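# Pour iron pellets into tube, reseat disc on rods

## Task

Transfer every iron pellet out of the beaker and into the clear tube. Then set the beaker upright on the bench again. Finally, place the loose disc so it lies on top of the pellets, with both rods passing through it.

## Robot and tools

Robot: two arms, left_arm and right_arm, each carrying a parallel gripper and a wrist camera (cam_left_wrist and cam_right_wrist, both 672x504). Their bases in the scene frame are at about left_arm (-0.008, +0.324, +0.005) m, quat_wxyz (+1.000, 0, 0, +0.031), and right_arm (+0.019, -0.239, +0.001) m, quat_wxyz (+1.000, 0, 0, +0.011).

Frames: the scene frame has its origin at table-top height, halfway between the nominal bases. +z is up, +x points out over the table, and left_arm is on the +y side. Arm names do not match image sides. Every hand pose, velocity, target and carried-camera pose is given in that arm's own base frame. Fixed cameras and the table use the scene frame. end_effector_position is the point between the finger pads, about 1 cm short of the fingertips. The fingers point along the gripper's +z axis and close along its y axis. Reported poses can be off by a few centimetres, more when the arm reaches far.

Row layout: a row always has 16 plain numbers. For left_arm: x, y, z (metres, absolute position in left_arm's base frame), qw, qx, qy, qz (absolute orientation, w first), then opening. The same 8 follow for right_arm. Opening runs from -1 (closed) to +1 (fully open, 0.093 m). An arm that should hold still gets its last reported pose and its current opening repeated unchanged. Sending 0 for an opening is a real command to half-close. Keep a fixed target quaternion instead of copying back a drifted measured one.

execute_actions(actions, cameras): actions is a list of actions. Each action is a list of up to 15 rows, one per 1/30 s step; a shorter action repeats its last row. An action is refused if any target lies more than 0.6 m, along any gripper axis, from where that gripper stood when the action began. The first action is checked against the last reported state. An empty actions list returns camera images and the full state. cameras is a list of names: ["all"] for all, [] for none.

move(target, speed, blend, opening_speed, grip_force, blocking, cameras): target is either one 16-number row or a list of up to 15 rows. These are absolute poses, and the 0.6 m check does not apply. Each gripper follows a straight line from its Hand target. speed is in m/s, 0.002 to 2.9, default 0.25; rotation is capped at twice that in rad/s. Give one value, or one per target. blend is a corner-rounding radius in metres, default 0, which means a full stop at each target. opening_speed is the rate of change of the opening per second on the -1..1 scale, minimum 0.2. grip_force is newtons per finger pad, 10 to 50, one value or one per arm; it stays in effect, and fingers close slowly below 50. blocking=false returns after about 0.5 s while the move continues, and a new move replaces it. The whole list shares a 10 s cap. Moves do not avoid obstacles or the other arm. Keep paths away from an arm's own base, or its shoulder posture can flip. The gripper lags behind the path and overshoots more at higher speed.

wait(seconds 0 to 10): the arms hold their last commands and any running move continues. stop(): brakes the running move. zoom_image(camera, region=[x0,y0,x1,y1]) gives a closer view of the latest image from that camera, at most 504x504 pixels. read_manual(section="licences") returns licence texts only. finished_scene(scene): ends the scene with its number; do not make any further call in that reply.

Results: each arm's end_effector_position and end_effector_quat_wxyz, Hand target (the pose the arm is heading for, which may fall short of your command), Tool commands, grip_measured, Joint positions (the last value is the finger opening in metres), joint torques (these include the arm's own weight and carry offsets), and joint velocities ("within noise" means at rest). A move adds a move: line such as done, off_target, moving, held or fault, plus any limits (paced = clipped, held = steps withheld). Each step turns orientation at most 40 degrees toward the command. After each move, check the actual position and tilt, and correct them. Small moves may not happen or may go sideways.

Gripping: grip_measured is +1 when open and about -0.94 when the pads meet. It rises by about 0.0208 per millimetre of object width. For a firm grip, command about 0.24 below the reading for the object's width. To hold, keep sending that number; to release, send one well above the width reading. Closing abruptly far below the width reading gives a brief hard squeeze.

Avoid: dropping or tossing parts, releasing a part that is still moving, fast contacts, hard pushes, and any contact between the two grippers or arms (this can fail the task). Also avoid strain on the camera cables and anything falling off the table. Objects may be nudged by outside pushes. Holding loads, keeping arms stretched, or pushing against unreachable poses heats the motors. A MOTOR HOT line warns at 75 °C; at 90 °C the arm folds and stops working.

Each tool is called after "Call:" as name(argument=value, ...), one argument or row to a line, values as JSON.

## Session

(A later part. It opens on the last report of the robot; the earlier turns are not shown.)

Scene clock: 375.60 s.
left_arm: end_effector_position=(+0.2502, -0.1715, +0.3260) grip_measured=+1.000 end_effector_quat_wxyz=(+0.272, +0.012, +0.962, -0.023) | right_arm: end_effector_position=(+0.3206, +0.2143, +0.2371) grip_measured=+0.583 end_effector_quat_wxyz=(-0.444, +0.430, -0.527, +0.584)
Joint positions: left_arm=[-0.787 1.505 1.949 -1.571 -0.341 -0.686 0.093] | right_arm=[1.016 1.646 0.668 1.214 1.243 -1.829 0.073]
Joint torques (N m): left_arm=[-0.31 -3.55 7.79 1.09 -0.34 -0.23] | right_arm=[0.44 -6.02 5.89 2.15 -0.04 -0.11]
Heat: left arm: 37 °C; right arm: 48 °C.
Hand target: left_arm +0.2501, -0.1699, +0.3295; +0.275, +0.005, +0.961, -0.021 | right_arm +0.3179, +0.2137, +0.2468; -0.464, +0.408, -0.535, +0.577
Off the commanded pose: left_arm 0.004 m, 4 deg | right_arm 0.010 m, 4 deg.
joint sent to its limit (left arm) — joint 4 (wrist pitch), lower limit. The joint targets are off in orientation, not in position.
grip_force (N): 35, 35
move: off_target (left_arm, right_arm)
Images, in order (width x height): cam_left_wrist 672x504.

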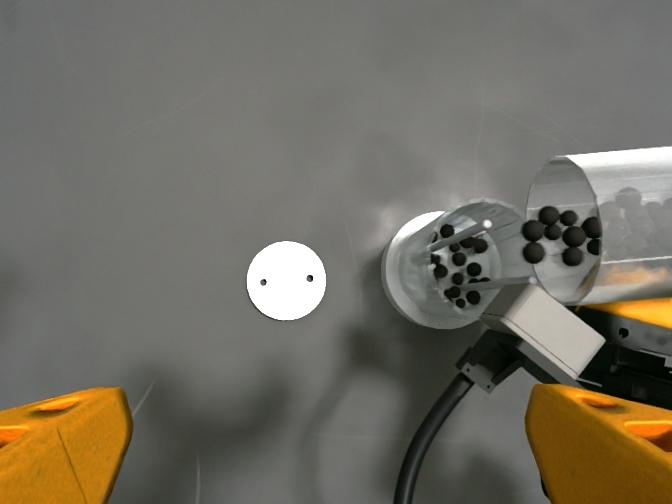

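Call:
move(
  target=[0.25,-0.17,0.33,0.25,0,0.968,0,1,0.318,0.2265,0.257,0.400,-0.455,0.460,-0.651,0.4],
  cameras=["cam_left_wrist"],
  speed=0.07,
)

Call:
move(
  target=[0.25,-0.17,0.33,0.25,0,0.968,0,1,0.318,0.239,0.264,0.338,-0.493,0.389,-0.703,0.4],
  cameras=["all"],
  speed=0.07,
)

Scene clock: 385.27 s.
left_arm: end_effector_position=(+0.2502, -0.1715, +0.3260) grip_measured=+1.000 end_effector_quat_wxyz=(+0.272, +0.012, +0.962, -0.023) | right_arm: end_effector_position=(+0.3201, +0.2242, +0.2355) grip_measured=+0.583 end_effector_quat_wxyz=(-0.379, +0.488, -0.467, +0.633)
Joint positions: left_arm=[-0.787 1.505 1.949 -1.571 -0.341 -0.686 0.093] | right_arm=[1.031 1.691 0.685 1.281 1.243 -2.1 0.073]
Joint torques (N m): left_arm=[-0.31 -3.54 7.79 1.1 -0.34 -0.23] | right_arm=[0.51 -9.09 7.79 1.6 -0.18 -0.12]
Heat: left arm: 38 °C; right arm: 48 °C.
Hand target: left_arm +0.2501, -0.1699, +0.3295; +0.275, +0.005, +0.961, -0.021 | right_arm +0.3179, +0.2258, +0.2567; -0.401, +0.469, -0.474, +0.627
Off the commanded pose: left_arm 0.004 m, 4 deg | right_arm 0.022 m, 5 deg.
joint sent to its limit (left arm) — joint 4 (wrist pitch), lower limit. The joint targets are off in orientation, not in position.
joint sent to its limit (right arm) — joint 6 (wrist roll), lower limit. The joint targets are off in orientation, not in position.
grip_force (N): 35, 35
move: off_target (left_arm, right_arm)
Images, in order (width x height): cam_left_wrist 672x504.

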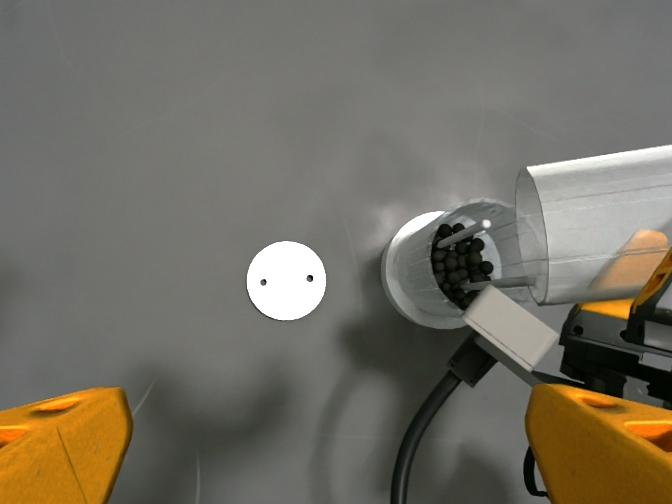

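Scene clock: 387.70 s.
left_arm: end_effector_position=(+0.2502, -0.1715, +0.3260) grip_measured=+1.000 end_effector_quat_wxyz=(+0.272, +0.012, +0.962, -0.023) | right_arm: end_effector_position=(+0.3206, +0.2393, +0.2433) grip_measured=+0.583 end_effector_quat_wxyz=(-0.323, +0.550, -0.427, +0.641)
Joint positions: left_arm=[-0.787 1.505 1.949 -1.571 -0.341 -0.686 0.093] | right_arm=[1.051 1.621 0.766 0.946 1.243 -2.1 0.073]
Joint torques (N m): left_arm=[-0.29 -3.54 7.77 1.1 -0.34 -0.23] | right_arm=[0.51 -9.05 8.61 1.56 0.13 -0.13]
Heat: left arm: 38 °C; right arm: 48 °C.
Hand target: left_arm +0.2501, -0.1699, +0.3295; +0.275, +0.005, +0.961, -0.021 | right_arm +0.3180, +0.2385, +0.2637; -0.337, +0.534, -0.438, +0.640
Off the commanded pose: left_arm 0.004 m, 4 deg | right_arm 0.021 m, 11 deg.
joint sent to its limit (left arm) — joint 4 (wrist pitch), lower limit. The joint targets are off in orientation, not in position.
joint sent to its limit (right arm) — joint 6 (wrist roll), lower limit. The joint targets are off in orientation, not in position.
grip_force (N): 35, 35
move: off_target (left_arm, right_arm)

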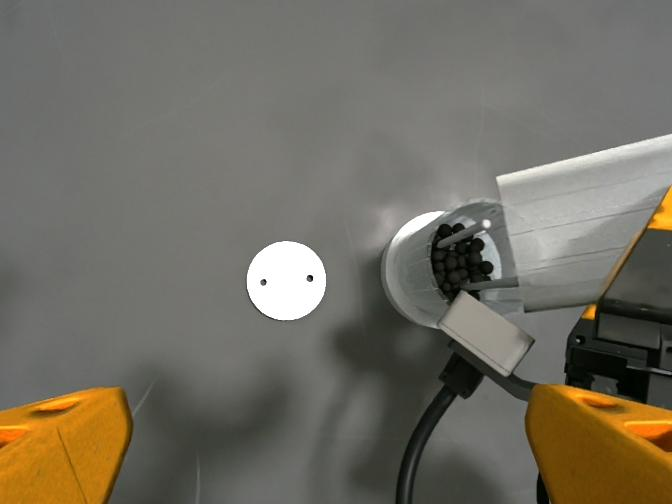

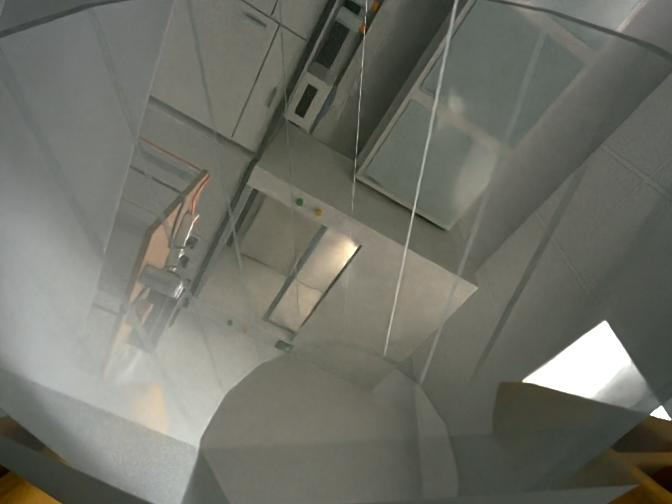

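Call:
move(
  target=[
    [0.25,-0.17,0.33,0.25,0,0.968,0,1,0.318,0.2,0.275,0.465,-0.407,0.534,-0.58,0.4],
    [0.25,-0.17,0.33,0.25,0,0.968,0,1,0.32,0.12,0.27,0.569,-0.287,0.654,-0.41,0.4],
    [0.25,-0.17,0.33,0.25,0,0.968,0,1,0.343,0.0275,0.2,0.65,0,0.76,0,0.4],
    [0.25,-0.17,0.33,0.25,0,0.968,0,1,0.343,0.0275,0.105,0.65,0,0.76,0,0.4],
  ],
  cameras=["all"],
  speed=0.15,
)

Scene clock: 406.43 s.
left_arm: end_effector_position=(+0.2502, -0.1715, +0.3260) grip_measured=+1.000 end_effector_quat_wxyz=(+0.272, +0.012, +0.962, -0.023) | right_arm: end_effector_position=(+0.3415, +0.0279, +0.0972) grip_measured=+0.583 end_effector_quat_wxyz=(+0.636, -0.006, +0.772, -0.008)
Joint positions: left_arm=[-0.787 1.505 1.949 -1.571 -0.341 -0.686 0.093] | right_arm=[0.161 1.536 0.112 1.23 0.161 0.012 0.073]
Joint torques (N m): left_arm=[-0.29 -3.52 7.79 1.1 -0.34 -0.23] | right_arm=[-0.75 -3.07 3.77 2.44 -0.08 0.06]
Heat: left arm: 38 °C; right arm: 49 °C.
Hand target: left_arm +0.2501, -0.1699, +0.3295; +0.275, +0.005, +0.961, -0.021 | right_arm +0.3429, +0.0275, +0.1050; +0.649, +0.000, +0.761, +0.000
Off the commanded pose: left_arm 0.004 m, 4 deg | right_arm 0.008 m, 2 deg.
joint sent to its limit (left arm) — joint 4 (wrist pitch), lower limit. The joint targets are off in orientation, not in position.
grip_force (N): 35, 35
move: off_target (left_arm)

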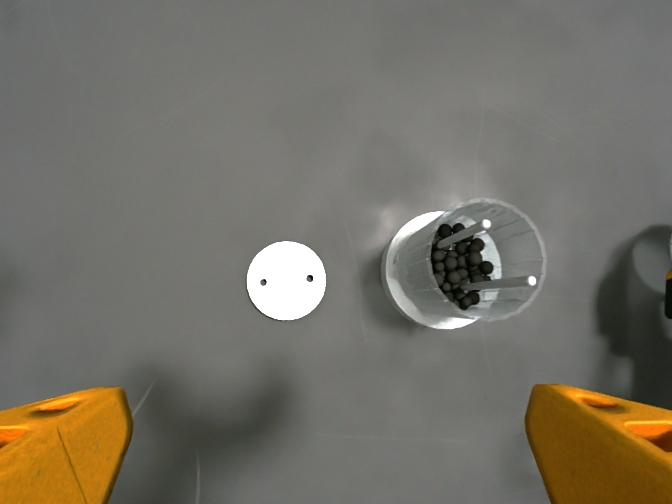

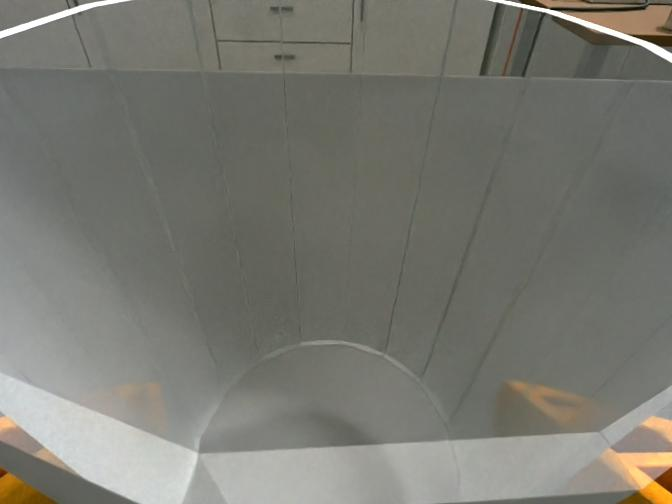

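Call:
move(
  target=[
    [0.25,-0.17,0.33,0.25,0,0.968,0,1,0.343,0.0275,0.082,0.63,0,0.776,0,0.4],
    [0.25,-0.17,0.33,0.25,0,0.968,0,1,0.343,0.0275,0.073,0.63,0,0.776,0,0.4],
  ],
  speed=0.05,
  cameras=["cam_right_wrist"],
)

Scene clock: 413.30 s.
left_arm: end_effector_position=(+0.2502, -0.1715, +0.3260) grip_measured=+1.000 end_effector_quat_wxyz=(+0.272, +0.012, +0.962, -0.023) | right_arm: end_effector_position=(+0.3408, +0.0278, +0.0622) grip_measured=+0.583 end_effector_quat_wxyz=(+0.610, -0.008, +0.792, -0.010)
Joint positions: left_arm=[-0.787 1.505 1.949 -1.571 -0.341 -0.686 0.093] | right_arm=[0.161 1.753 0.105 1.386 0.161 0.016 0.073]
Joint torques (N m): left_arm=[-0.31 -3.55 7.77 1.1 -0.34 -0.23] | right_arm=[-0.87 -3.77 2.36 2.58 -0.11 0.1]
Heat: left arm: 39 °C; right arm: 51 °C.
Hand target: left_arm +0.2501, -0.1699, +0.3295; +0.275, +0.005, +0.961, -0.021 | right_arm +0.3429, +0.0275, +0.0731; +0.629, +0.000, +0.777, +0.000
Off the commanded pose: left_arm 0.004 m, 4 deg | right_arm 0.011 m, 3 deg.
joint sent to its limit (left arm) — joint 4 (wrist pitch), lower limit. The joint targets are off in orientation, not in position.
grip_force (N): 35, 35
move: off_target (left_arm, right_arm)
Images, in order (width x height): cam_right_wrist 672x504.

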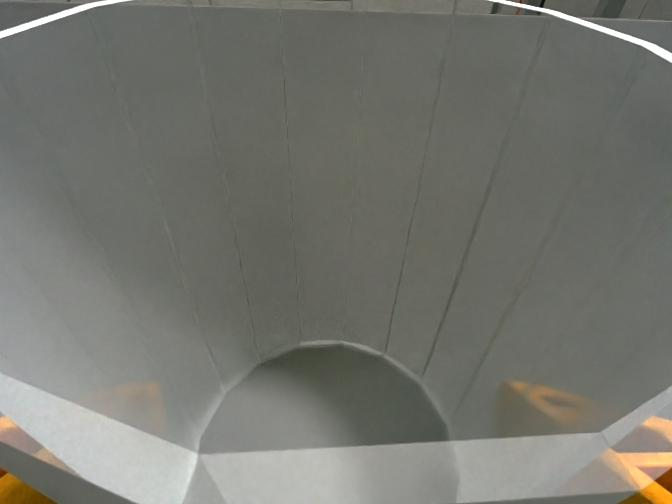

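Call:
move(
  target=[0.25,-0.17,0.33,0.25,0,0.968,0,1,0.343,0.0275,0.071,0.63,0,0.776,0,1],
  opening_speed=0.3,
)

Call:
move(
  target=[
    [0.25,-0.17,0.33,0.25,0,0.968,0,1,0.339,0.0285,0.2,0.63,0,0.776,0,1],
    [0.25,-0.17,0.33,0.25,0,0.968,0,1,0.25,-0.02,0.2,0.63,0,0.776,0,1],
  ],
  speed=0.12,
  cameras=["cam_right_wrist"],
)

Call:
move(
  target=[0.25,-0.135,0.22,0.25,0,0.968,0,1,0.24,-0.05,0.2,0.63,0,0.776,0,1],
  cameras=["all"],
)

Scene clock: 424.93 s.
left_arm: end_effector_position=(+0.2502, -0.1715, +0.3260) grip_measured=+1.000 end_effector_quat_wxyz=(+0.272, +0.012, +0.962, -0.023) | right_arm: end_effector_position=(+0.3413, +0.0279, +0.0612) grip_measured=+1.000 end_effector_quat_wxyz=(+0.612, -0.008, +0.791, -0.010)
Joint positions: left_arm=[-0.787 1.505 1.949 -1.571 -0.341 -0.686 0.093] | right_arm=[0.161 1.774 0.105 1.412 0.161 0.016 0.093]
Joint torques (N m): left_arm=[-0.31 -3.54 7.79 1.09 -0.35 -0.23] | right_arm=[-0.87 -3.64 2.17 2.56 -0.11 0.1]
Heat: left arm: 39 °C; right arm: 54 °C.
Hand target: left_arm +0.2501, -0.1699, +0.3295; +0.275, +0.005, +0.961, -0.021 | right_arm +0.3429, +0.0275, +0.0710; +0.629, +0.000, +0.777, +0.000
Off the commanded pose: left_arm 0.004 m, 4 deg | right_arm 0.010 m, 3 deg.
joint sent to its limit (left arm) — joint 4 (wrist pitch), lower limit. The joint targets are off in orientation, not in position.
grip_force (N): 35, 35
move: off_target (left_arm, right_arm)

Scene clock: 428.47 s.
left_arm: end_effector_position=(+0.2502, -0.1715, +0.3260) grip_measured=+1.000 end_effector_quat_wxyz=(+0.272, +0.012, +0.962, -0.023) | right_arm: end_effector_position=(+0.2502, -0.0204, +0.1954) grip_measured=+1.000 end_effector_quat_wxyz=(+0.624, +0.007, +0.781, +0.002)
Joint positions: left_arm=[-0.787 1.505 1.949 -1.571 -0.341 -0.686 0.093] | right_arm=[-0.223 0.32 0.291 -0.198 -0.212 -0.037 0.093]
Joint torques (N m): left_arm=[-0.31 -3.54 7.79 1.1 -0.35 -0.23] | right_arm=[-0.8 0.83 7.65 2.08 -0.2 -0.18]
Heat: left arm: 39 °C; right arm: 54 °C.
Hand target: left_arm +0.2501, -0.1699, +0.3295; +0.275, +0.005, +0.961, -0.021 | right_arm +0.2500, -0.0201, +0.2000; +0.630, +0.000, +0.776, +0.000
Off the commanded pose: left_arm 0.004 m, 4 deg | right_arm 0.005 m, 1 deg.
joint sent to its limit (left arm) — joint 4 (wrist pitch), lower limit. The joint targets are off in orientation, not in position.
grip_force (N): 35, 35
move: off_target (left_arm)
Images, in order (width x height): cam_right_wrist 672x504.

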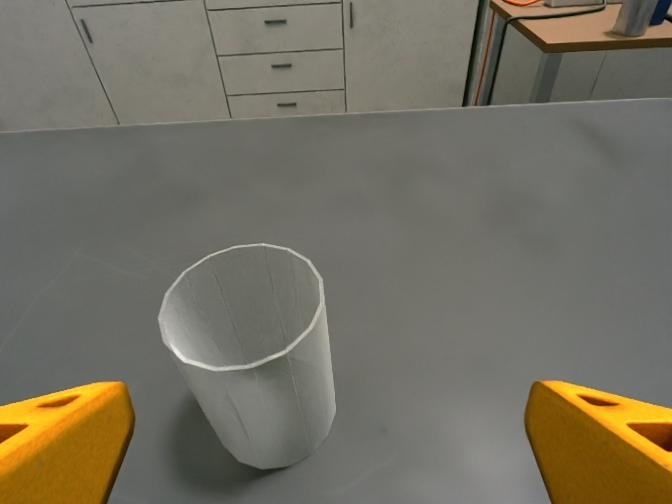

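Scene clock: 429.83 s.
left_arm: end_effector_position=(+0.2483, -0.1347, +0.2173) grip_measured=+1.000 end_effector_quat_wxyz=(+0.242, +0.000, +0.970, +0.011) | right_arm: end_effector_position=(+0.2390, -0.0501, +0.1942) grip_measured=+1.000 end_effector_quat_wxyz=(+0.626, +0.009, +0.780, +0.003)
Joint positions: left_arm=[-0.686 1.295 1.324 -1.223 -0.32 -0.625 0.093] | right_arm=[-0.58 0.331 0.291 -0.217 -0.558 -0.122 0.093]
Joint torques (N m): left_arm=[0.87 -4.48 6.35 1.36 -0.07 0.08] | right_arm=[-0.79 2.3 8.4 2 -0.26 -0.21]
Heat: left arm: 39 °C; right arm: 53 °C.
Hand target: left_arm +0.2500, -0.1350, +0.2201; +0.250, +0.000, +0.968, +0.000 | right_arm +0.2399, -0.0500, +0.1999; +0.630, +0.000, +0.776, +0.000
Off the commanded pose: left_arm 0.003 m, 2 deg | right_arm 0.006 m, 1 deg.
grip_force (N): 35, 35
move: done

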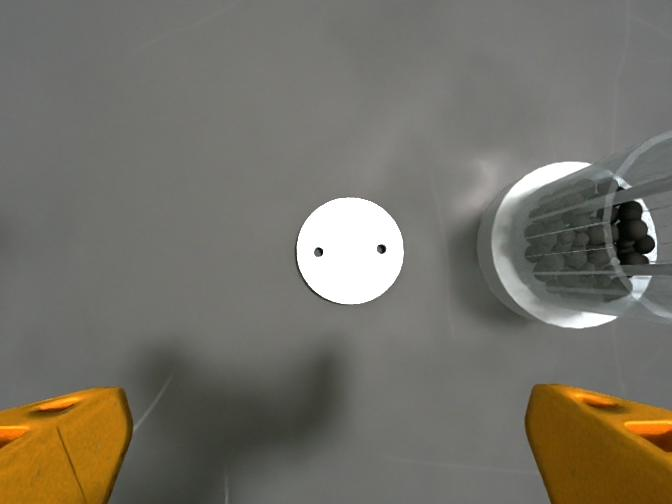

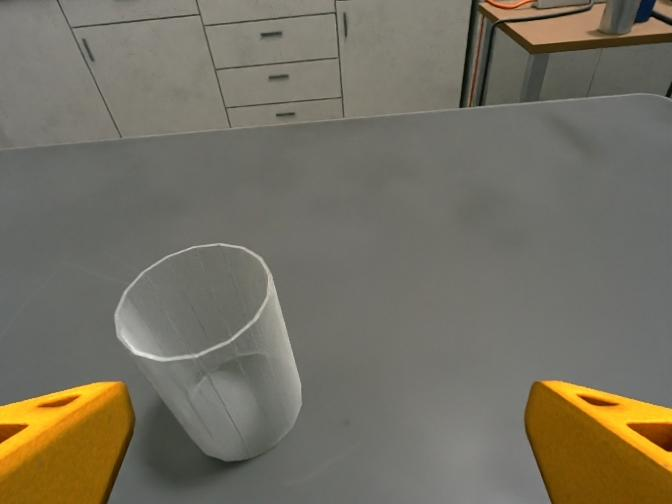

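Call:
move(
  target=[0.295,-0.138,0.1,0,-0.259,0.966,0,1,0.24,-0.05,0.2,0.63,0,0.776,0,1],
  cameras=["cam_left_wrist"],
)

Scene clock: 440.57 s.
left_arm: end_effector_position=(+0.2877, -0.1345, +0.0968) grip_measured=+1.000 end_effector_quat_wxyz=(-0.005, -0.249, +0.968, +0.012) | right_arm: end_effector_position=(+0.2390, -0.0500, +0.1942) grip_measured=+1.000 end_effector_quat_wxyz=(+0.626, +0.009, +0.780, +0.003)
Joint positions: left_arm=[-0.443 1.773 1.401 -1.222 -0.011 -0.947 0.093] | right_arm=[-0.58 0.331 0.291 -0.217 -0.558 -0.122 0.093]
Joint torques (N m): left_arm=[0.5 -5.96 8.58 0.37 0.11 -0.23] | right_arm=[-0.79 2.3 8.4 2 -0.27 -0.21]
Heat: left arm: 39 °C; right arm: 52 °C.
Hand target: left_arm +0.2948, -0.1380, +0.1001; +0.000, -0.259, +0.966, +0.000 | right_arm +0.2399, -0.0500, +0.1999; +0.630, +0.000, +0.776, +0.000
Off the commanded pose: left_arm 0.009 m, 2 deg | right_arm 0.006 m, 1 deg.
grip_force (N): 35, 35
move: done
Images, in order (width x height): cam_left_wrist 672x504.

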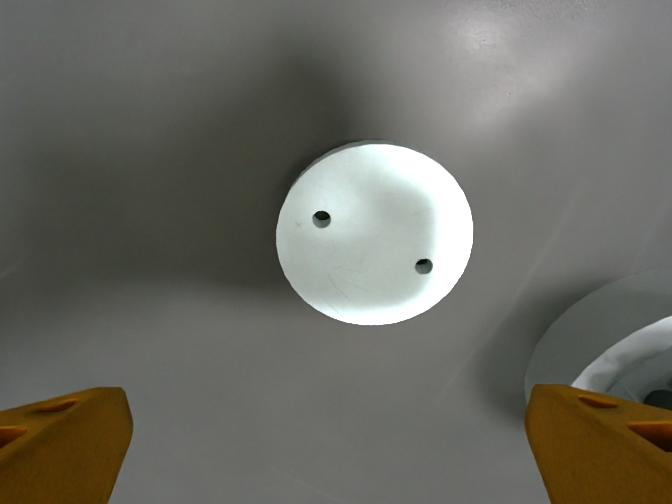

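Call:
move(
  target=[0.313,-0.1455,0.053,0,-0.259,0.966,0,1,0.24,-0.05,0.2,0.63,0,0.776,0,1],
  cameras=["cam_left_wrist"],
)

Scene clock: 458.67 s.
left_arm: end_effector_position=(+0.3091, -0.1448, +0.0560) grip_measured=+1.000 end_effector_quat_wxyz=(-0.001, -0.249, +0.968, +0.008) | right_arm: end_effector_position=(+0.2390, -0.0500, +0.1942) grip_measured=+1.000 end_effector_quat_wxyz=(+0.626, +0.009, +0.780, +0.003)
Joint positions: left_arm=[-0.443 1.881 1.374 -1.075 -0.011 -0.948 0.093] | right_arm=[-0.58 0.331 0.291 -0.217 -0.558 -0.122 0.093]
Joint torques (N m): left_arm=[0.72 -6.74 6.24 0.5 0.1 -0.2] | right_arm=[-0.79 2.29 8.4 2 -0.27 -0.21]
Heat: left arm: 38 °C; right arm: 51 °C.
Hand target: left_arm +0.3129, -0.1455, +0.0531; +0.000, -0.259, +0.966, +0.000 | right_arm +0.2399, -0.0500, +0.1999; +0.630, +0.000, +0.776, +0.000
Off the commanded pose: left_arm 0.005 m, 1 deg | right_arm 0.006 m, 1 deg.
grip_force (N): 35, 35
move: done
Images, in order (width x height): cam_left_wrist 672x504.

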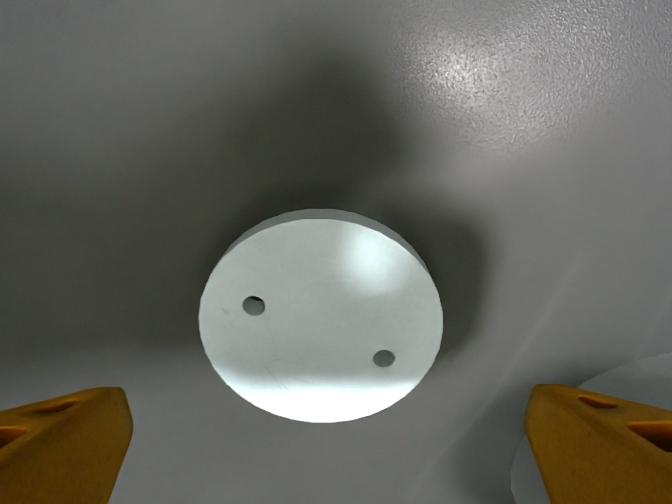

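Call:
move(
  target=[0.309,-0.144,0.014,0,-0.259,0.966,0,1,0.24,-0.05,0.2,0.63,0,0.776,0,1],
  cameras=["cam_left_wrist"],
  speed=0.06,
)

Scene clock: 466.77 s.
left_arm: end_effector_position=(+0.3068, -0.1437, +0.0190) grip_measured=+1.000 end_effector_quat_wxyz=(+0.002, -0.249, +0.968, +0.005) | right_arm: end_effector_position=(+0.2390, -0.0500, +0.1942) grip_measured=+1.000 end_effector_quat_wxyz=(+0.626, +0.009, +0.780, +0.003)
Joint positions: left_arm=[-0.443 1.913 1.261 -0.923 -0.011 -0.948 0.093] | right_arm=[-0.58 0.331 0.291 -0.217 -0.558 -0.122 0.093]
Joint torques (N m): left_arm=[0.62 -6.43 5.74 0.54 0.1 -0.22] | right_arm=[-0.79 2.29 8.4 2 -0.27 -0.2]
Heat: left arm: 38 °C; right arm: 51 °C.
Hand target: left_arm +0.3089, -0.1440, +0.0141; +0.000, -0.259, +0.966, +0.000 | right_arm +0.2399, -0.0500, +0.1999; +0.630, +0.000, +0.776, +0.000
Off the commanded pose: left_arm 0.005 m, 1 deg | right_arm 0.006 m, 1 deg.
grip_force (N): 35, 35
move: done
Images, in order (width x height): cam_left_wrist 672x504.

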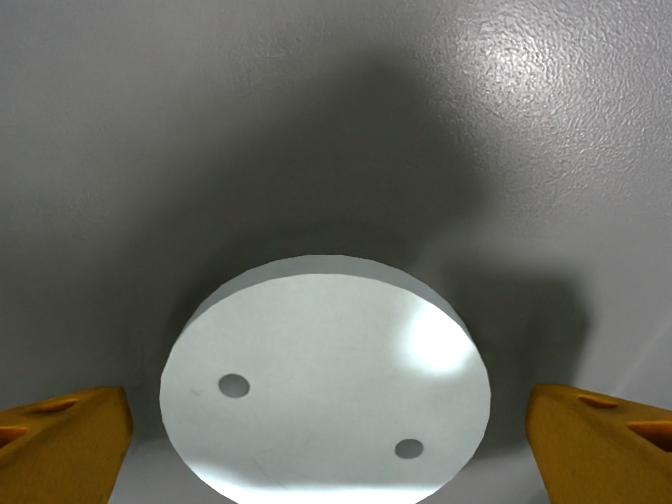

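Call:
move(
  target=[0.309,-0.1432,0.005,0,-0.259,0.966,0,1,0.24,-0.05,0.2,0.63,0,0.776,0,1],
  speed=0.05,
)

Call:
move(
  target=[0.309,-0.1432,0.006,0,-0.259,0.966,0,0.35,0.24,-0.05,0.2,0.63,0,0.776,0,1],
  cameras=["cam_left_wrist"],
)

Scene clock: 474.10 s.
left_arm: end_effector_position=(+0.3070, -0.1438, +0.0106) grip_measured=+1.000 end_effector_quat_wxyz=(+0.003, -0.249, +0.968, +0.005) | right_arm: end_effector_position=(+0.2390, -0.0500, +0.1942) grip_measured=+1.000 end_effector_quat_wxyz=(+0.626, +0.009, +0.780, +0.003)
Joint positions: left_arm=[-0.443 1.925 1.242 -0.89 -0.011 -0.948 0.093] | right_arm=[-0.58 0.331 0.291 -0.217 -0.558 -0.122 0.093]
Joint torques (N m): left_arm=[0.83 -6.35 5.57 0.54 0.1 -0.19] | right_arm=[-0.8 2.32 8.42 2 -0.27 -0.2]
Heat: left arm: 37 °C; right arm: 51 °C.
Hand target: left_arm +0.3089, -0.1432, +0.0051; +0.000, -0.259, +0.966, +0.000 | right_arm +0.2399, -0.0500, +0.1999; +0.630, +0.000, +0.776, +0.000
Off the commanded pose: left_arm 0.006 m, 1 deg | right_arm 0.006 m, 1 deg.
grip_force (N): 35, 35
move: done

Scene clock: 475.57 s.
left_arm: end_effector_position=(+0.3070, -0.1438, +0.0106) grip_measured=+0.573 end_effector_quat_wxyz=(+0.003, -0.249, +0.968, +0.005) | right_arm: end_effector_position=(+0.2390, -0.0500, +0.1942) grip_measured=+1.000 end_effector_quat_wxyz=(+0.626, +0.009, +0.780, +0.003)
Joint positions: left_arm=[-0.443 1.925 1.242 -0.89 -0.011 -0.948 0.073] | right_arm=[-0.58 0.331 0.291 -0.217 -0.558 -0.122 0.093]
Joint torques (N m): left_arm=[0.83 -6.48 5.75 0.51 0.1 -0.19] | right_arm=[-0.8 2.3 8.4 2 -0.27 -0.2]
Heat: left arm: 37 °C; right arm: 51 °C.
Hand target: left_arm +0.3089, -0.1432, +0.0061; +0.000, -0.259, +0.966, +0.000 | right_arm +0.2399, -0.0500, +0.1999; +0.630, +0.000, +0.776, +0.000
Off the commanded pose: left_arm 0.005 m, 1 deg | right_arm 0.006 m, 1 deg.
grip_force (N): 35, 35
move: done
Images, in order (width x height): cam_left_wrist 672x504.

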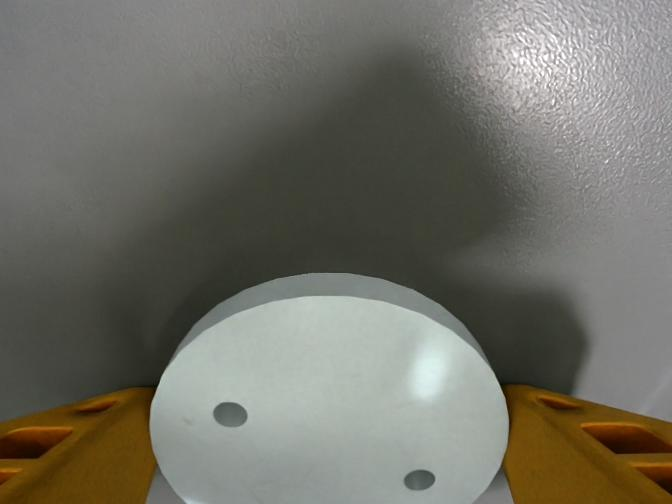

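Call:
move(
  target=[
    [0.3,-0.138,0.12,0,-0.259,0.966,0,0.35,0.24,-0.05,0.2,0.63,0,0.776,0,1],
    [0.26,-0.138,0.24,0.121,0,0.993,0,0.35,0.24,-0.05,0.2,0.63,0,0.776,0,1],
    [0.23,-0.25,0.25,0.117,0.266,0.956,-0.033,0.35,0.24,-0.05,0.2,0.63,0,0.776,0,1],
  ],
  cameras=["all"],
  speed=0.12,
)

Scene clock: 506.50 s.
left_arm: end_effector_position=(+0.2320, -0.2462, +0.2469) grip_measured=+0.565 end_effector_quat_wxyz=(+0.120, +0.256, +0.959, -0.028) | right_arm: end_effector_position=(+0.2390, -0.0500, +0.1942) grip_measured=+1.000 end_effector_quat_wxyz=(+0.626, +0.009, +0.780, +0.003)
Joint positions: left_arm=[-0.858 1.701 1.898 -1.537 -0.087 -0.327 0.072] | right_arm=[-0.58 0.331 0.291 -0.217 -0.558 -0.122 0.093]
Joint torques (N m): left_arm=[-0.68 -5.16 8.69 0.73 0.1 0.1] | right_arm=[-0.77 2.3 8.4 2 -0.27 -0.21]
Heat: left arm: 38 °C; right arm: 51 °C.
Hand target: left_arm +0.2299, -0.2499, +0.2500; +0.117, +0.266, +0.956, -0.033 | right_arm +0.2399, -0.0500, +0.1999; +0.630, +0.000, +0.776, +0.000
Off the commanded pose: left_arm 0.005 m, 1 deg | right_arm 0.006 m, 1 deg.
grip_force (N): 35, 35
move: done

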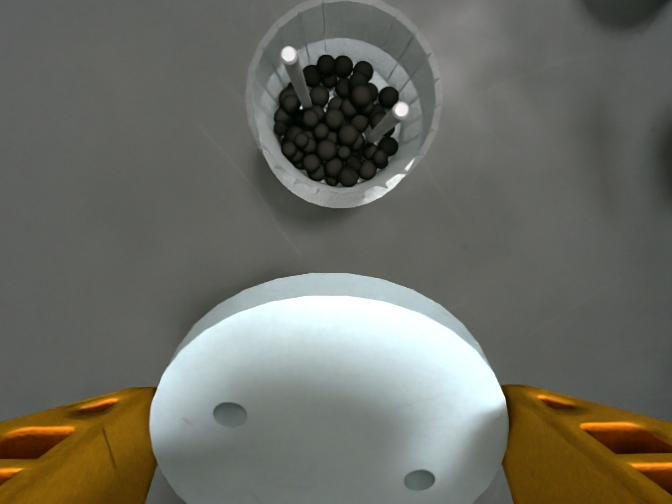

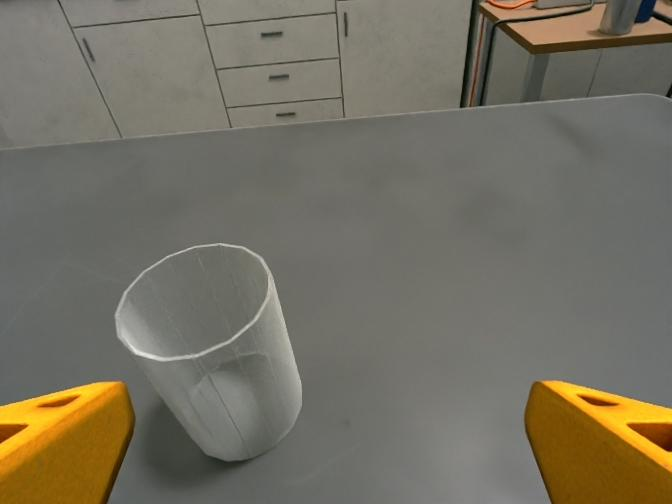

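Call:
move(
  target=[
    [0.265,-0.27,0.24,0.05,0.2567,0.9652,-0.013,0.35,0.24,-0.05,0.2,0.63,0,0.776,0,1],
    [0.3057,-0.2928,0.205,0,0.2567,0.9665,0,0.35,0.24,-0.05,0.2,0.63,0,0.776,0,1],
  ],
  cameras=["all"],
  speed=0.08,
)

Scene clock: 527.60 s.
left_arm: end_effector_position=(+0.3032, -0.2918, +0.2018) grip_measured=+0.564 end_effector_quat_wxyz=(+0.071, +0.252, +0.964, -0.033) | right_arm: end_effector_position=(+0.2390, -0.0500, +0.1942) grip_measured=+1.000 end_effector_quat_wxyz=(+0.626, +0.009, +0.780, +0.003)
Joint positions: left_arm=[-0.771 2.09 2.251 -1.576 -0.013 -0.258 0.072] | right_arm=[-0.58 0.331 0.291 -0.217 -0.558 -0.122 0.093]
Joint torques (N m): left_arm=[0.73 -7.99 8.83 0.59 0.15 0.1] | right_arm=[-0.77 2.3 8.4 2 -0.27 -0.2]
Heat: left arm: 40 °C; right arm: 51 °C.
Hand target: left_arm +0.3054, -0.2926, +0.2045; +0.071, +0.256, +0.963, -0.039 | right_arm +0.2399, -0.0500, +0.1999; +0.630, +0.000, +0.776, +0.000
Off the commanded pose: left_arm 0.004 m, 9 deg | right_arm 0.006 m, 1 deg.
joint sent to its limit (left arm) — joint 4 (wrist pitch), lower limit. The joint targets are off in orientation, not in position.
grip_force (N): 35, 35
move: off_target (left_arm)

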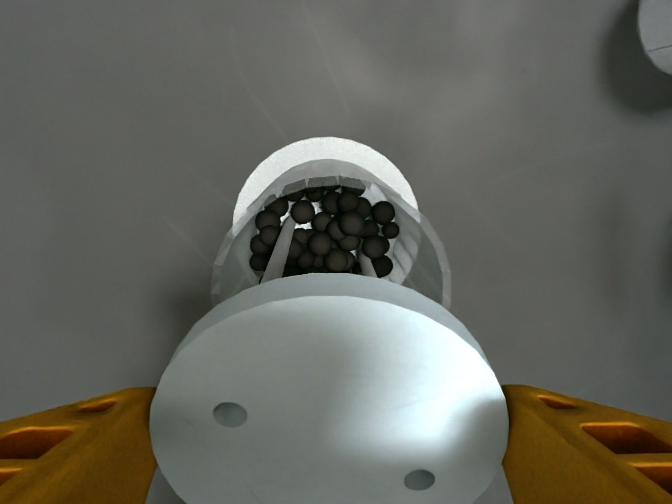

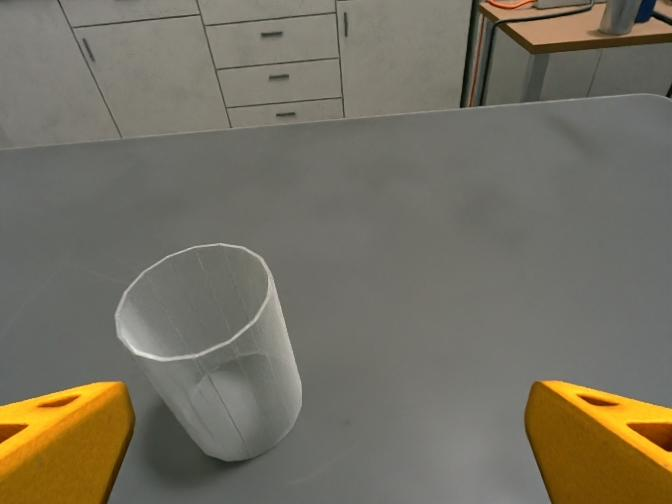

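Call:
move(
  target=[
    [0.25,-0.2,0.25,0.121,0.13,0.984,0,0.35,0.24,-0.05,0.2,0.63,0,0.776,0,1],
    [0.3,-0.138,0.14,0,-0.259,0.966,0,0.35,0.24,-0.05,0.2,0.63,0,0.776,0,1],
    [0.309,-0.1432,0.03,0,-0.259,0.966,0,0.35,0.24,-0.05,0.2,0.63,0,0.776,0,1],
  ],
  speed=0.12,
)

Call:
move(
  target=[0.309,-0.1432,0.006,0,-0.259,0.966,0,0.35,0.24,-0.05,0.2,0.63,0,0.776,0,1],
  speed=0.04,
)

Call:
move(
  target=[0.309,-0.1432,0.006,0,-0.259,0.966,0,1,0.24,-0.05,0.2,0.63,0,0.776,0,1],
  opening_speed=0.4,
)

Call:
move(
  target=[0.309,-0.1432,0.008,0.0674,-0.258,0.9636,0.018,1,0.24,-0.05,0.2,0.63,0,0.776,0,1],
  speed=0.04,
  cameras=["cam_left_wrist"],
)

Scene clock: 556.17 s.
left_arm: end_effector_position=(+0.3061, -0.1411, +0.0331) grip_measured=+0.564 end_effector_quat_wxyz=(-0.001, -0.251, +0.968, +0.007) | right_arm: end_effector_position=(+0.2390, -0.0500, +0.1942) grip_measured=+1.000 end_effector_quat_wxyz=(+0.626, +0.009, +0.780, +0.003)
Joint positions: left_arm=[-0.437 1.892 1.293 -0.982 -0.011 -0.944 0.072] | right_arm=[-0.58 0.331 0.291 -0.217 -0.558 -0.122 0.093]
Joint torques (N m): left_arm=[0.29 -6.67 6.06 0.53 0.11 -0.23] | right_arm=[-0.79 2.29 8.4 2 -0.27 -0.21]
Heat: left arm: 41 °C; right arm: 52 °C.
Hand target: left_arm +0.3090, -0.1431, +0.0301; +0.000, -0.259, +0.966, +0.000 | right_arm +0.2399, -0.0500, +0.1999; +0.630, +0.000, +0.776, +0.000
Off the commanded pose: left_arm 0.005 m, 1 deg | right_arm 0.006 m, 1 deg.
grip_force (N): 35, 35
move: done

Scene clock: 557.37 s.
left_arm: end_effector_position=(+0.3075, -0.1418, +0.0109) grip_measured=+0.564 end_effector_quat_wxyz=(+0.002, -0.251, +0.968, +0.005) | right_arm: end_effector_position=(+0.2390, -0.0500, +0.1942) grip_measured=+1.000 end_effector_quat_wxyz=(+0.626, +0.009, +0.780, +0.003)
Joint positions: left_arm=[-0.437 1.925 1.243 -0.893 -0.01 -0.944 0.072] | right_arm=[-0.58 0.331 0.291 -0.217 -0.558 -0.122 0.093]
Joint torques (N m): left_arm=[0.27 -6.49 5.67 0.53 0.1 -0.23] | right_arm=[-0.79 2.3 8.4 2 -0.27 -0.21]
Heat: left arm: 41 °C; right arm: 52 °C.
Hand target: left_arm +0.3090, -0.1432, +0.0061; +0.000, -0.259, +0.966, +0.000 | right_arm +0.2399, -0.0500, +0.1999; +0.630, +0.000, +0.776, +0.000
Off the commanded pose: left_arm 0.005 m, 1 deg | right_arm 0.006 m, 1 deg.
grip_force (N): 35, 35
move: done

Scene clock: 559.20 s.
left_arm: end_effector_position=(+0.3076, -0.1419, +0.0109) grip_measured=+0.999 end_effector_quat_wxyz=(+0.002, -0.251, +0.968, +0.005) | right_arm: end_effector_position=(+0.2390, -0.0500, +0.1942) grip_measured=+1.000 end_effector_quat_wxyz=(+0.626, +0.009, +0.780, +0.003)
Joint positions: left_arm=[-0.437 1.925 1.243 -0.892 -0.01 -0.945 0.093] | right_arm=[-0.58 0.331 0.291 -0.217 -0.558 -0.122 0.093]
Joint torques (N m): left_arm=[0.25 -6.48 5.67 0.53 0.1 -0.23] | right_arm=[-0.79 2.3 8.4 2 -0.27 -0.2]
Heat: left arm: 40 °C; right arm: 52 °C.
Hand target: left_arm +0.3090, -0.1431, +0.0061; +0.000, -0.259, +0.966, +0.000 | right_arm +0.2399, -0.0500, +0.1999; +0.630, +0.000, +0.776, +0.000
Off the commanded pose: left_arm 0.005 m, 1 deg | right_arm 0.006 m, 1 deg.
grip_force (N): 35, 35
move: done

Scene clock: 561.27 s.
left_arm: end_effector_position=(+0.3067, -0.1424, +0.0094) grip_measured=+0.999 end_effector_quat_wxyz=(+0.052, -0.255, +0.965, +0.019) | right_arm: end_effector_position=(+0.2390, -0.0500, +0.1942) grip_measured=+1.000 end_effector_quat_wxyz=(+0.626, +0.009, +0.780, +0.003)
Joint positions: left_arm=[-0.483 1.88 1.169 -0.808 -0.098 -0.996 0.093] | right_arm=[-0.58 0.331 0.291 -0.217 -0.558 -0.122 0.093]
Joint torques (N m): left_arm=[-0.94 -7.46 4.63 0.78 -0.31 -0.25] | right_arm=[-0.79 2.3 8.4 2 -0.27 -0.21]
Heat: left arm: 40 °C; right arm: 52 °C.
Hand target: left_arm +0.3089, -0.1432, +0.0081; +0.067, -0.258, +0.964, +0.018 | right_arm +0.2399, -0.0500, +0.1999; +0.630, +0.000, +0.776, +0.000
Off the commanded pose: left_arm 0.003 m, 2 deg | right_arm 0.006 m, 1 deg.
grip_force (N): 35, 35
move: done
Images, in order (width x height): cam_left_wrist 672x504.

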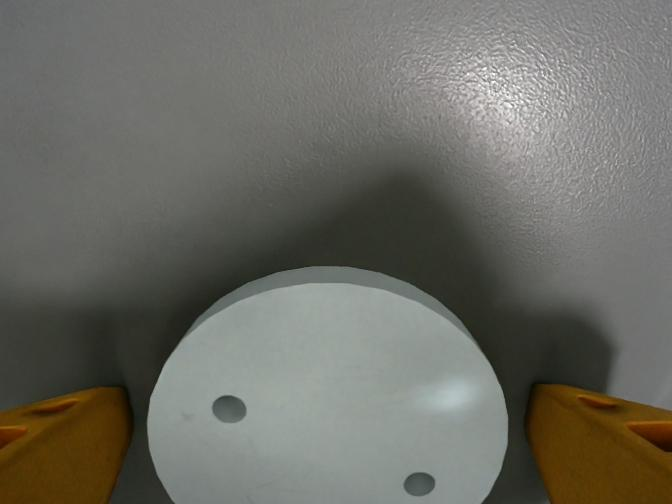

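Call:
move(
  target=[0.309,-0.1432,0.009,0.083,-0.258,0.963,0.02,1,0.24,-0.05,0.2,0.63,0,0.776,0,1],
  speed=0.04,
)

Call:
move(
  target=[0.309,-0.1432,0.009,0.083,-0.258,0.963,0.02,0.35,0.24,-0.05,0.2,0.63,0,0.776,0,1],
)

Call:
move(
  target=[
    [0.3,-0.138,0.12,0.083,-0.258,0.963,0.02,0.35,0.24,-0.05,0.2,0.63,0,0.776,0,1],
    [0.26,-0.138,0.24,0.121,0,0.993,0,0.35,0.24,-0.05,0.2,0.63,0,0.776,0,1],
    [0.23,-0.25,0.25,0.117,0.266,0.956,-0.033,0.35,0.24,-0.05,0.2,0.63,0,0.776,0,1],
  ],
  cameras=["cam_left_wrist"],
  speed=0.12,
)

Scene clock: 570.80 s.
left_arm: end_effector_position=(+0.3066, -0.1425, +0.0094) grip_measured=+0.999 end_effector_quat_wxyz=(+0.068, -0.254, +0.965, +0.021) | right_arm: end_effector_position=(+0.2390, -0.0500, +0.1942) grip_measured=+1.000 end_effector_quat_wxyz=(+0.626, +0.009, +0.780, +0.003)
Joint positions: left_arm=[-0.496 1.866 1.147 -0.782 -0.124 -1.007 0.093] | right_arm=[-0.58 0.331 0.291 -0.217 -0.558 -0.122 0.093]
Joint torques (N m): left_arm=[-0.88 -7.53 4.72 0.8 -0.33 -0.25] | right_arm=[-0.8 2.29 8.4 2 -0.27 -0.2]
Heat: left arm: 39 °C; right arm: 52 °C.
Hand target: left_arm +0.3090, -0.1432, +0.0091; +0.082, -0.258, +0.962, +0.020 | right_arm +0.2399, -0.0500, +0.1999; +0.630, +0.000, +0.776, +0.000
Off the commanded pose: left_arm 0.003 m, 2 deg | right_arm 0.006 m, 1 deg.
grip_force (N): 35, 35
move: done

Scene clock: 572.27 s.
left_arm: end_effector_position=(+0.3093, -0.1430, +0.0095) grip_measured=+0.574 end_effector_quat_wxyz=(+0.074, -0.255, +0.964, +0.020) | right_arm: end_effector_position=(+0.2390, -0.0500, +0.1942) grip_measured=+1.000 end_effector_quat_wxyz=(+0.626, +0.009, +0.780, +0.003)
Joint positions: left_arm=[-0.497 1.866 1.146 -0.77 -0.13 -1.008 0.073] | right_arm=[-0.58 0.331 0.291 -0.217 -0.558 -0.122 0.093]
Joint torques (N m): left_arm=[-0.79 -7.56 4.81 0.71 -0.27 -0.23] | right_arm=[-0.77 2.3 8.42 2 -0.27 -0.21]
Heat: left arm: 39 °C; right arm: 52 °C.
Hand target: left_arm +0.3090, -0.1431, +0.0090; +0.083, -0.258, +0.962, +0.020 | right_arm +0.2399, -0.0500, +0.1999; +0.630, +0.000, +0.776, +0.000
Off the commanded pose: left_arm 0.001 m, 1 deg | right_arm 0.006 m, 1 deg.
grip_force (N): 35, 35
move: done

Scene clock: 579.30 s.
left_arm: end_effector_position=(+0.2320, -0.2462, +0.2469) grip_measured=+0.566 end_effector_quat_wxyz=(+0.120, +0.256, +0.959, -0.028) | right_arm: end_effector_position=(+0.2390, -0.0500, +0.1942) grip_measured=+1.000 end_effector_quat_wxyz=(+0.626, +0.009, +0.780, +0.003)
Joint positions: left_arm=[-0.858 1.701 1.898 -1.537 -0.087 -0.327 0.072] | right_arm=[-0.58 0.331 0.291 -0.217 -0.558 -0.122 0.093]
Joint torques (N m): left_arm=[-0.68 -5.16 8.7 0.72 0.1 0.07] | right_arm=[-0.79 2.29 8.4 2 -0.27 -0.21]
Heat: left arm: 39 °C; right arm: 52 °C.
Hand target: left_arm +0.2299, -0.2499, +0.2500; +0.117, +0.266, +0.956, -0.033 | right_arm +0.2399, -0.0500, +0.1999; +0.630, +0.000, +0.776, +0.000
Off the commanded pose: left_arm 0.005 m, 1 deg | right_arm 0.006 m, 1 deg.
grip_force (N): 35, 35
move: done
Images, in order (width x height): cam_left_wrist 672x504.

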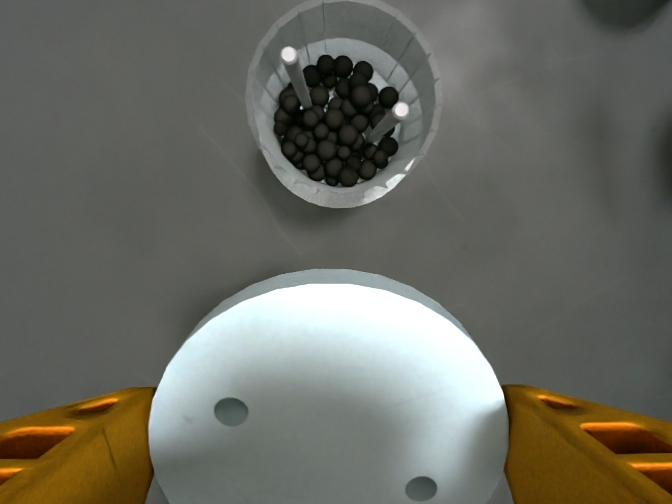

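Call:
move(
  target=[
    [0.265,-0.27,0.24,0.1,0.257,0.96,-0.027,0.35,0.24,-0.05,0.2,0.63,0,0.776,0,1],
    [0.308,-0.294,0.205,0.072,0.2573,0.9634,-0.0192,0.35,0.24,-0.05,0.2,0.63,0,0.776,0,1],
  ],
  cameras=["cam_left_wrist"],
  speed=0.08,
)

Scene clock: 603.27 s.
left_arm: end_effector_position=(+0.3062, -0.2933, +0.2020) grip_measured=+0.566 end_effector_quat_wxyz=(+0.082, +0.254, +0.964, -0.019) | right_arm: end_effector_position=(+0.2390, -0.0500, +0.1942) grip_measured=+1.000 end_effector_quat_wxyz=(+0.626, +0.009, +0.780, +0.003)
Joint positions: left_arm=[-0.784 2.1 2.267 -1.576 -0.05 -0.265 0.072] | right_arm=[-0.58 0.331 0.291 -0.217 -0.558 -0.122 0.093]
Joint torques (N m): left_arm=[0.59 -8.16 8.59 0.6 0.12 0.08] | right_arm=[-0.79 2.29 8.4 2 -0.27 -0.2]
Heat: left arm: 41 °C; right arm: 52 °C.
Hand target: left_arm +0.3078, -0.2938, +0.2048; +0.082, +0.257, +0.963, -0.024 | right_arm +0.2399, -0.0500, +0.1999; +0.630, +0.000, +0.776, +0.000
Off the commanded pose: left_arm 0.004 m, 1 deg | right_arm 0.006 m, 1 deg.
joint sent to its limit (left arm) — joint 4 (wrist pitch), lower limit. The joint targets still meet the commanded pose.
grip_force (N): 35, 35
move: done
Images, in order (width x height): cam_left_wrist 672x504.

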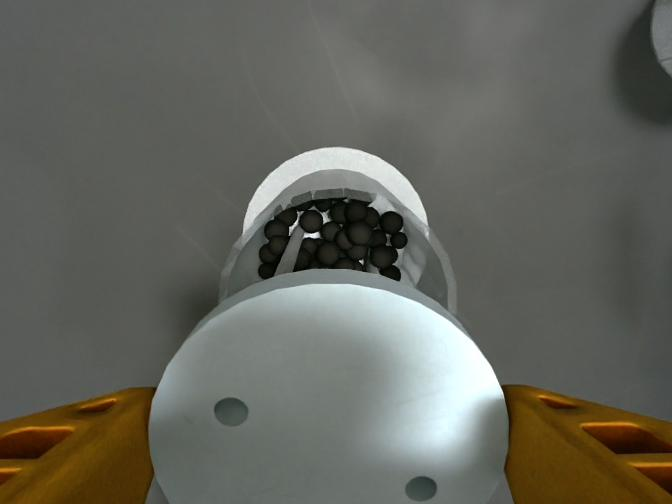

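Call:
move(
  target=[0.3075,-0.2937,0.178,0.072,0.2573,0.9634,-0.0192,0.35,0.24,-0.05,0.2,0.63,0,0.776,0,1],
  cameras=["cam_left_wrist"],
  speed=0.03,
)

Call:
zoom_image(
  camera="cam_left_wrist",
  region=[150, 240, 510, 504],
)

Scene clock: 613.93 s.
left_arm: end_effector_position=(+0.3036, -0.2913, +0.1765) grip_measured=+0.566 end_effector_quat_wxyz=(+0.061, +0.255, +0.965, -0.008) | right_arm: end_effector_position=(+0.2390, -0.0500, +0.1942) grip_measured=+1.000 end_effector_quat_wxyz=(+0.626, +0.009, +0.780, +0.003)
Joint positions: left_arm=[-0.784 2.097 2.16 -1.521 -0.048 -0.265 0.072] | right_arm=[-0.58 0.331 0.291 -0.217 -0.558 -0.122 0.093]
Joint torques (N m): left_arm=[0.57 -9.91 5.03 0.97 0.1 0.07] | right_arm=[-0.79 2.3 8.42 2 -0.27 -0.21]
Heat: left arm: 41 °C; right arm: 52 °C.
Hand target: left_arm +0.3075, -0.2937, +0.1782; +0.072, +0.257, +0.963, -0.019 | right_arm +0.2399, -0.0500, +0.1999; +0.630, +0.000, +0.776, +0.000
Off the commanded pose: left_arm 0.005 m, 2 deg | right_arm 0.006 m, 1 deg.
grip_force (N): 35, 35
move: done
Images, in order (width x height): cam_left_wrist 672x504.

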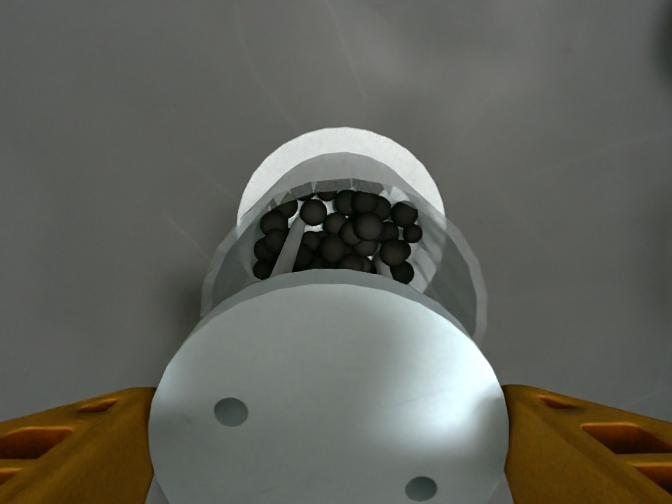

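Scaled by 1.400.

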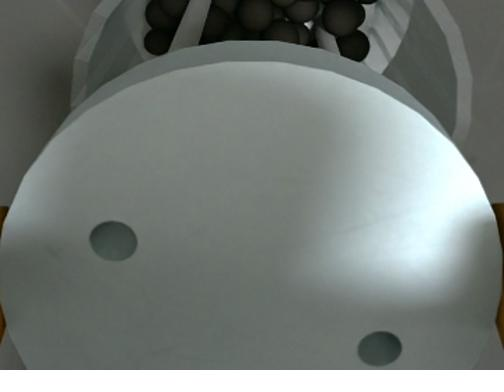

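Call:
move(
  target=[
    [0.3085,-0.2945,0.207,0.072,0.2573,0.9634,-0.0192,0.35,0.24,-0.05,0.2,0.63,0,0.776,0,1],
    [0.3085,-0.2945,0.192,0.072,0.2573,0.9634,-0.0192,0.35,0.24,-0.05,0.2,0.63,0,0.776,0,1],
  ],
  speed=0.03,
)

Scene clock: 622.83 s.
left_arm: end_effector_position=(+0.3058, -0.2935, +0.1975) grip_measured=+0.566 end_effector_quat_wxyz=(+0.077, +0.254, +0.964, -0.017) | right_arm: end_effector_position=(+0.2390, -0.0500, +0.1942) grip_measured=+1.000 end_effector_quat_wxyz=(+0.626, +0.009, +0.780, +0.003)
Joint positions: left_arm=[-0.784 2.105 2.256 -1.572 -0.048 -0.264 0.072] | right_arm=[-0.58 0.331 0.291 -0.217 -0.558 -0.122 0.093]
Joint torques (N m): left_arm=[0.62 -8.02 6.04 0.79 0.11 0.07] | right_arm=[-0.79 2.29 8.4 2 -0.27 -0.21]
Heat: left arm: 41 °C; right arm: 52 °C.
Hand target: left_arm +0.3084, -0.2944, +0.1920; +0.072, +0.257, +0.963, -0.019 | right_arm +0.2399, -0.0500, +0.1999; +0.630, +0.000, +0.776, +0.000
Off the commanded pose: left_arm 0.006 m, 1 deg | right_arm 0.006 m, 1 deg.
grip_force (N): 35, 35
move: done

Call:
move(
  target=[0.3095,-0.295,0.174,0.08,0.2573,0.963,-0.021,0.35,0.24,-0.05,0.2,0.63,0,0.776,0,1],
  speed=0.03,
)

Call:
move(
  target=[0.3095,-0.295,0.166,0.08,0.2573,0.963,-0.021,0.35,0.24,-0.05,0.2,0.63,0,0.776,0,1],
  speed=0.03,
  cameras=["cam_left_wrist"],
)

Call:
zoom_image(
  camera="cam_left_wrist",
  region=[150, 240, 510, 504],
)

Scene clock: 629.87 s.
left_arm: end_effector_position=(+0.3043, -0.2924, +0.1760) grip_measured=+0.565 end_effector_quat_wxyz=(+0.070, +0.255, +0.964, -0.013) | right_arm: end_effector_position=(+0.2390, -0.0500, +0.1942) grip_measured=+1.000 end_effector_quat_wxyz=(+0.626, +0.009, +0.780, +0.003)
Joint positions: left_arm=[-0.784 2.075 2.122 -1.484 -0.047 -0.264 0.072] | right_arm=[-0.58 0.331 0.291 -0.217 -0.558 -0.122 0.093]
Joint torques (N m): left_arm=[0.5 -9.24 4.82 1.05 0.03 0.07] | right_arm=[-0.79 2.29 8.4 2 -0.28 -0.21]
Heat: left arm: 41 °C; right arm: 52 °C.
Hand target: left_arm +0.3095, -0.2949, +0.1740; +0.079, +0.257, +0.963, -0.020 | right_arm +0.2399, -0.0500, +0.1999; +0.630, +0.000, +0.776, +0.000
Off the commanded pose: left_arm 0.006 m, 2 deg | right_arm 0.006 m, 1 deg.
grip_force (N): 35, 35
move: done

Scene clock: 630.67 s.
left_arm: end_effector_position=(+0.3042, -0.2923, +0.1754) grip_measured=+0.565 end_effector_quat_wxyz=(+0.078, +0.254, +0.964, -0.018) | right_arm: end_effector_position=(+0.2390, -0.0500, +0.1942) grip_measured=+1.000 end_effector_quat_wxyz=(+0.626, +0.009, +0.780, +0.003)
Joint positions: left_arm=[-0.784 2.05 2.078 -1.446 -0.047 -0.264 0.072] | right_arm=[-0.58 0.331 0.291 -0.217 -0.558 -0.122 0.093]
Joint torques (N m): left_arm=[0.5 -8.09 4.36 1.11 0.03 0.07] | right_arm=[-0.79 2.3 8.4 2 -0.27 -0.21]
Heat: left arm: 41 °C; right arm: 52 °C.
Hand target: left_arm +0.3093, -0.2948, +0.1661; +0.080, +0.257, +0.963, -0.021 | right_arm +0.2399, -0.0500, +0.1999; +0.630, +0.000, +0.776, +0.000
Off the commanded pose: left_arm 0.011 m, 1 deg | right_arm 0.006 m, 1 deg.
grip_force (N): 35, 35
move: off_target (left_arm)
Images, in order (width x height): cam_left_wrist 672x504.

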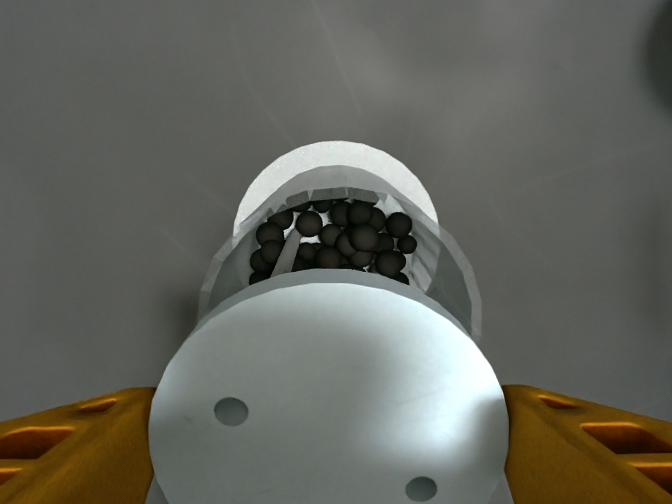

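Scaled by 1.400.

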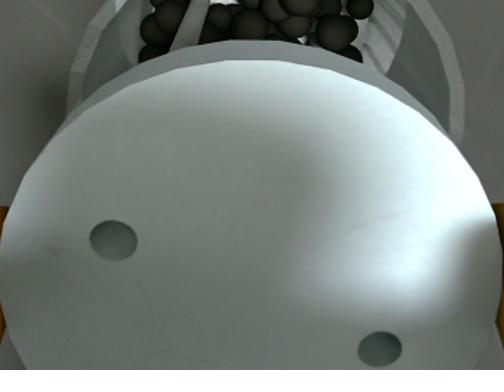

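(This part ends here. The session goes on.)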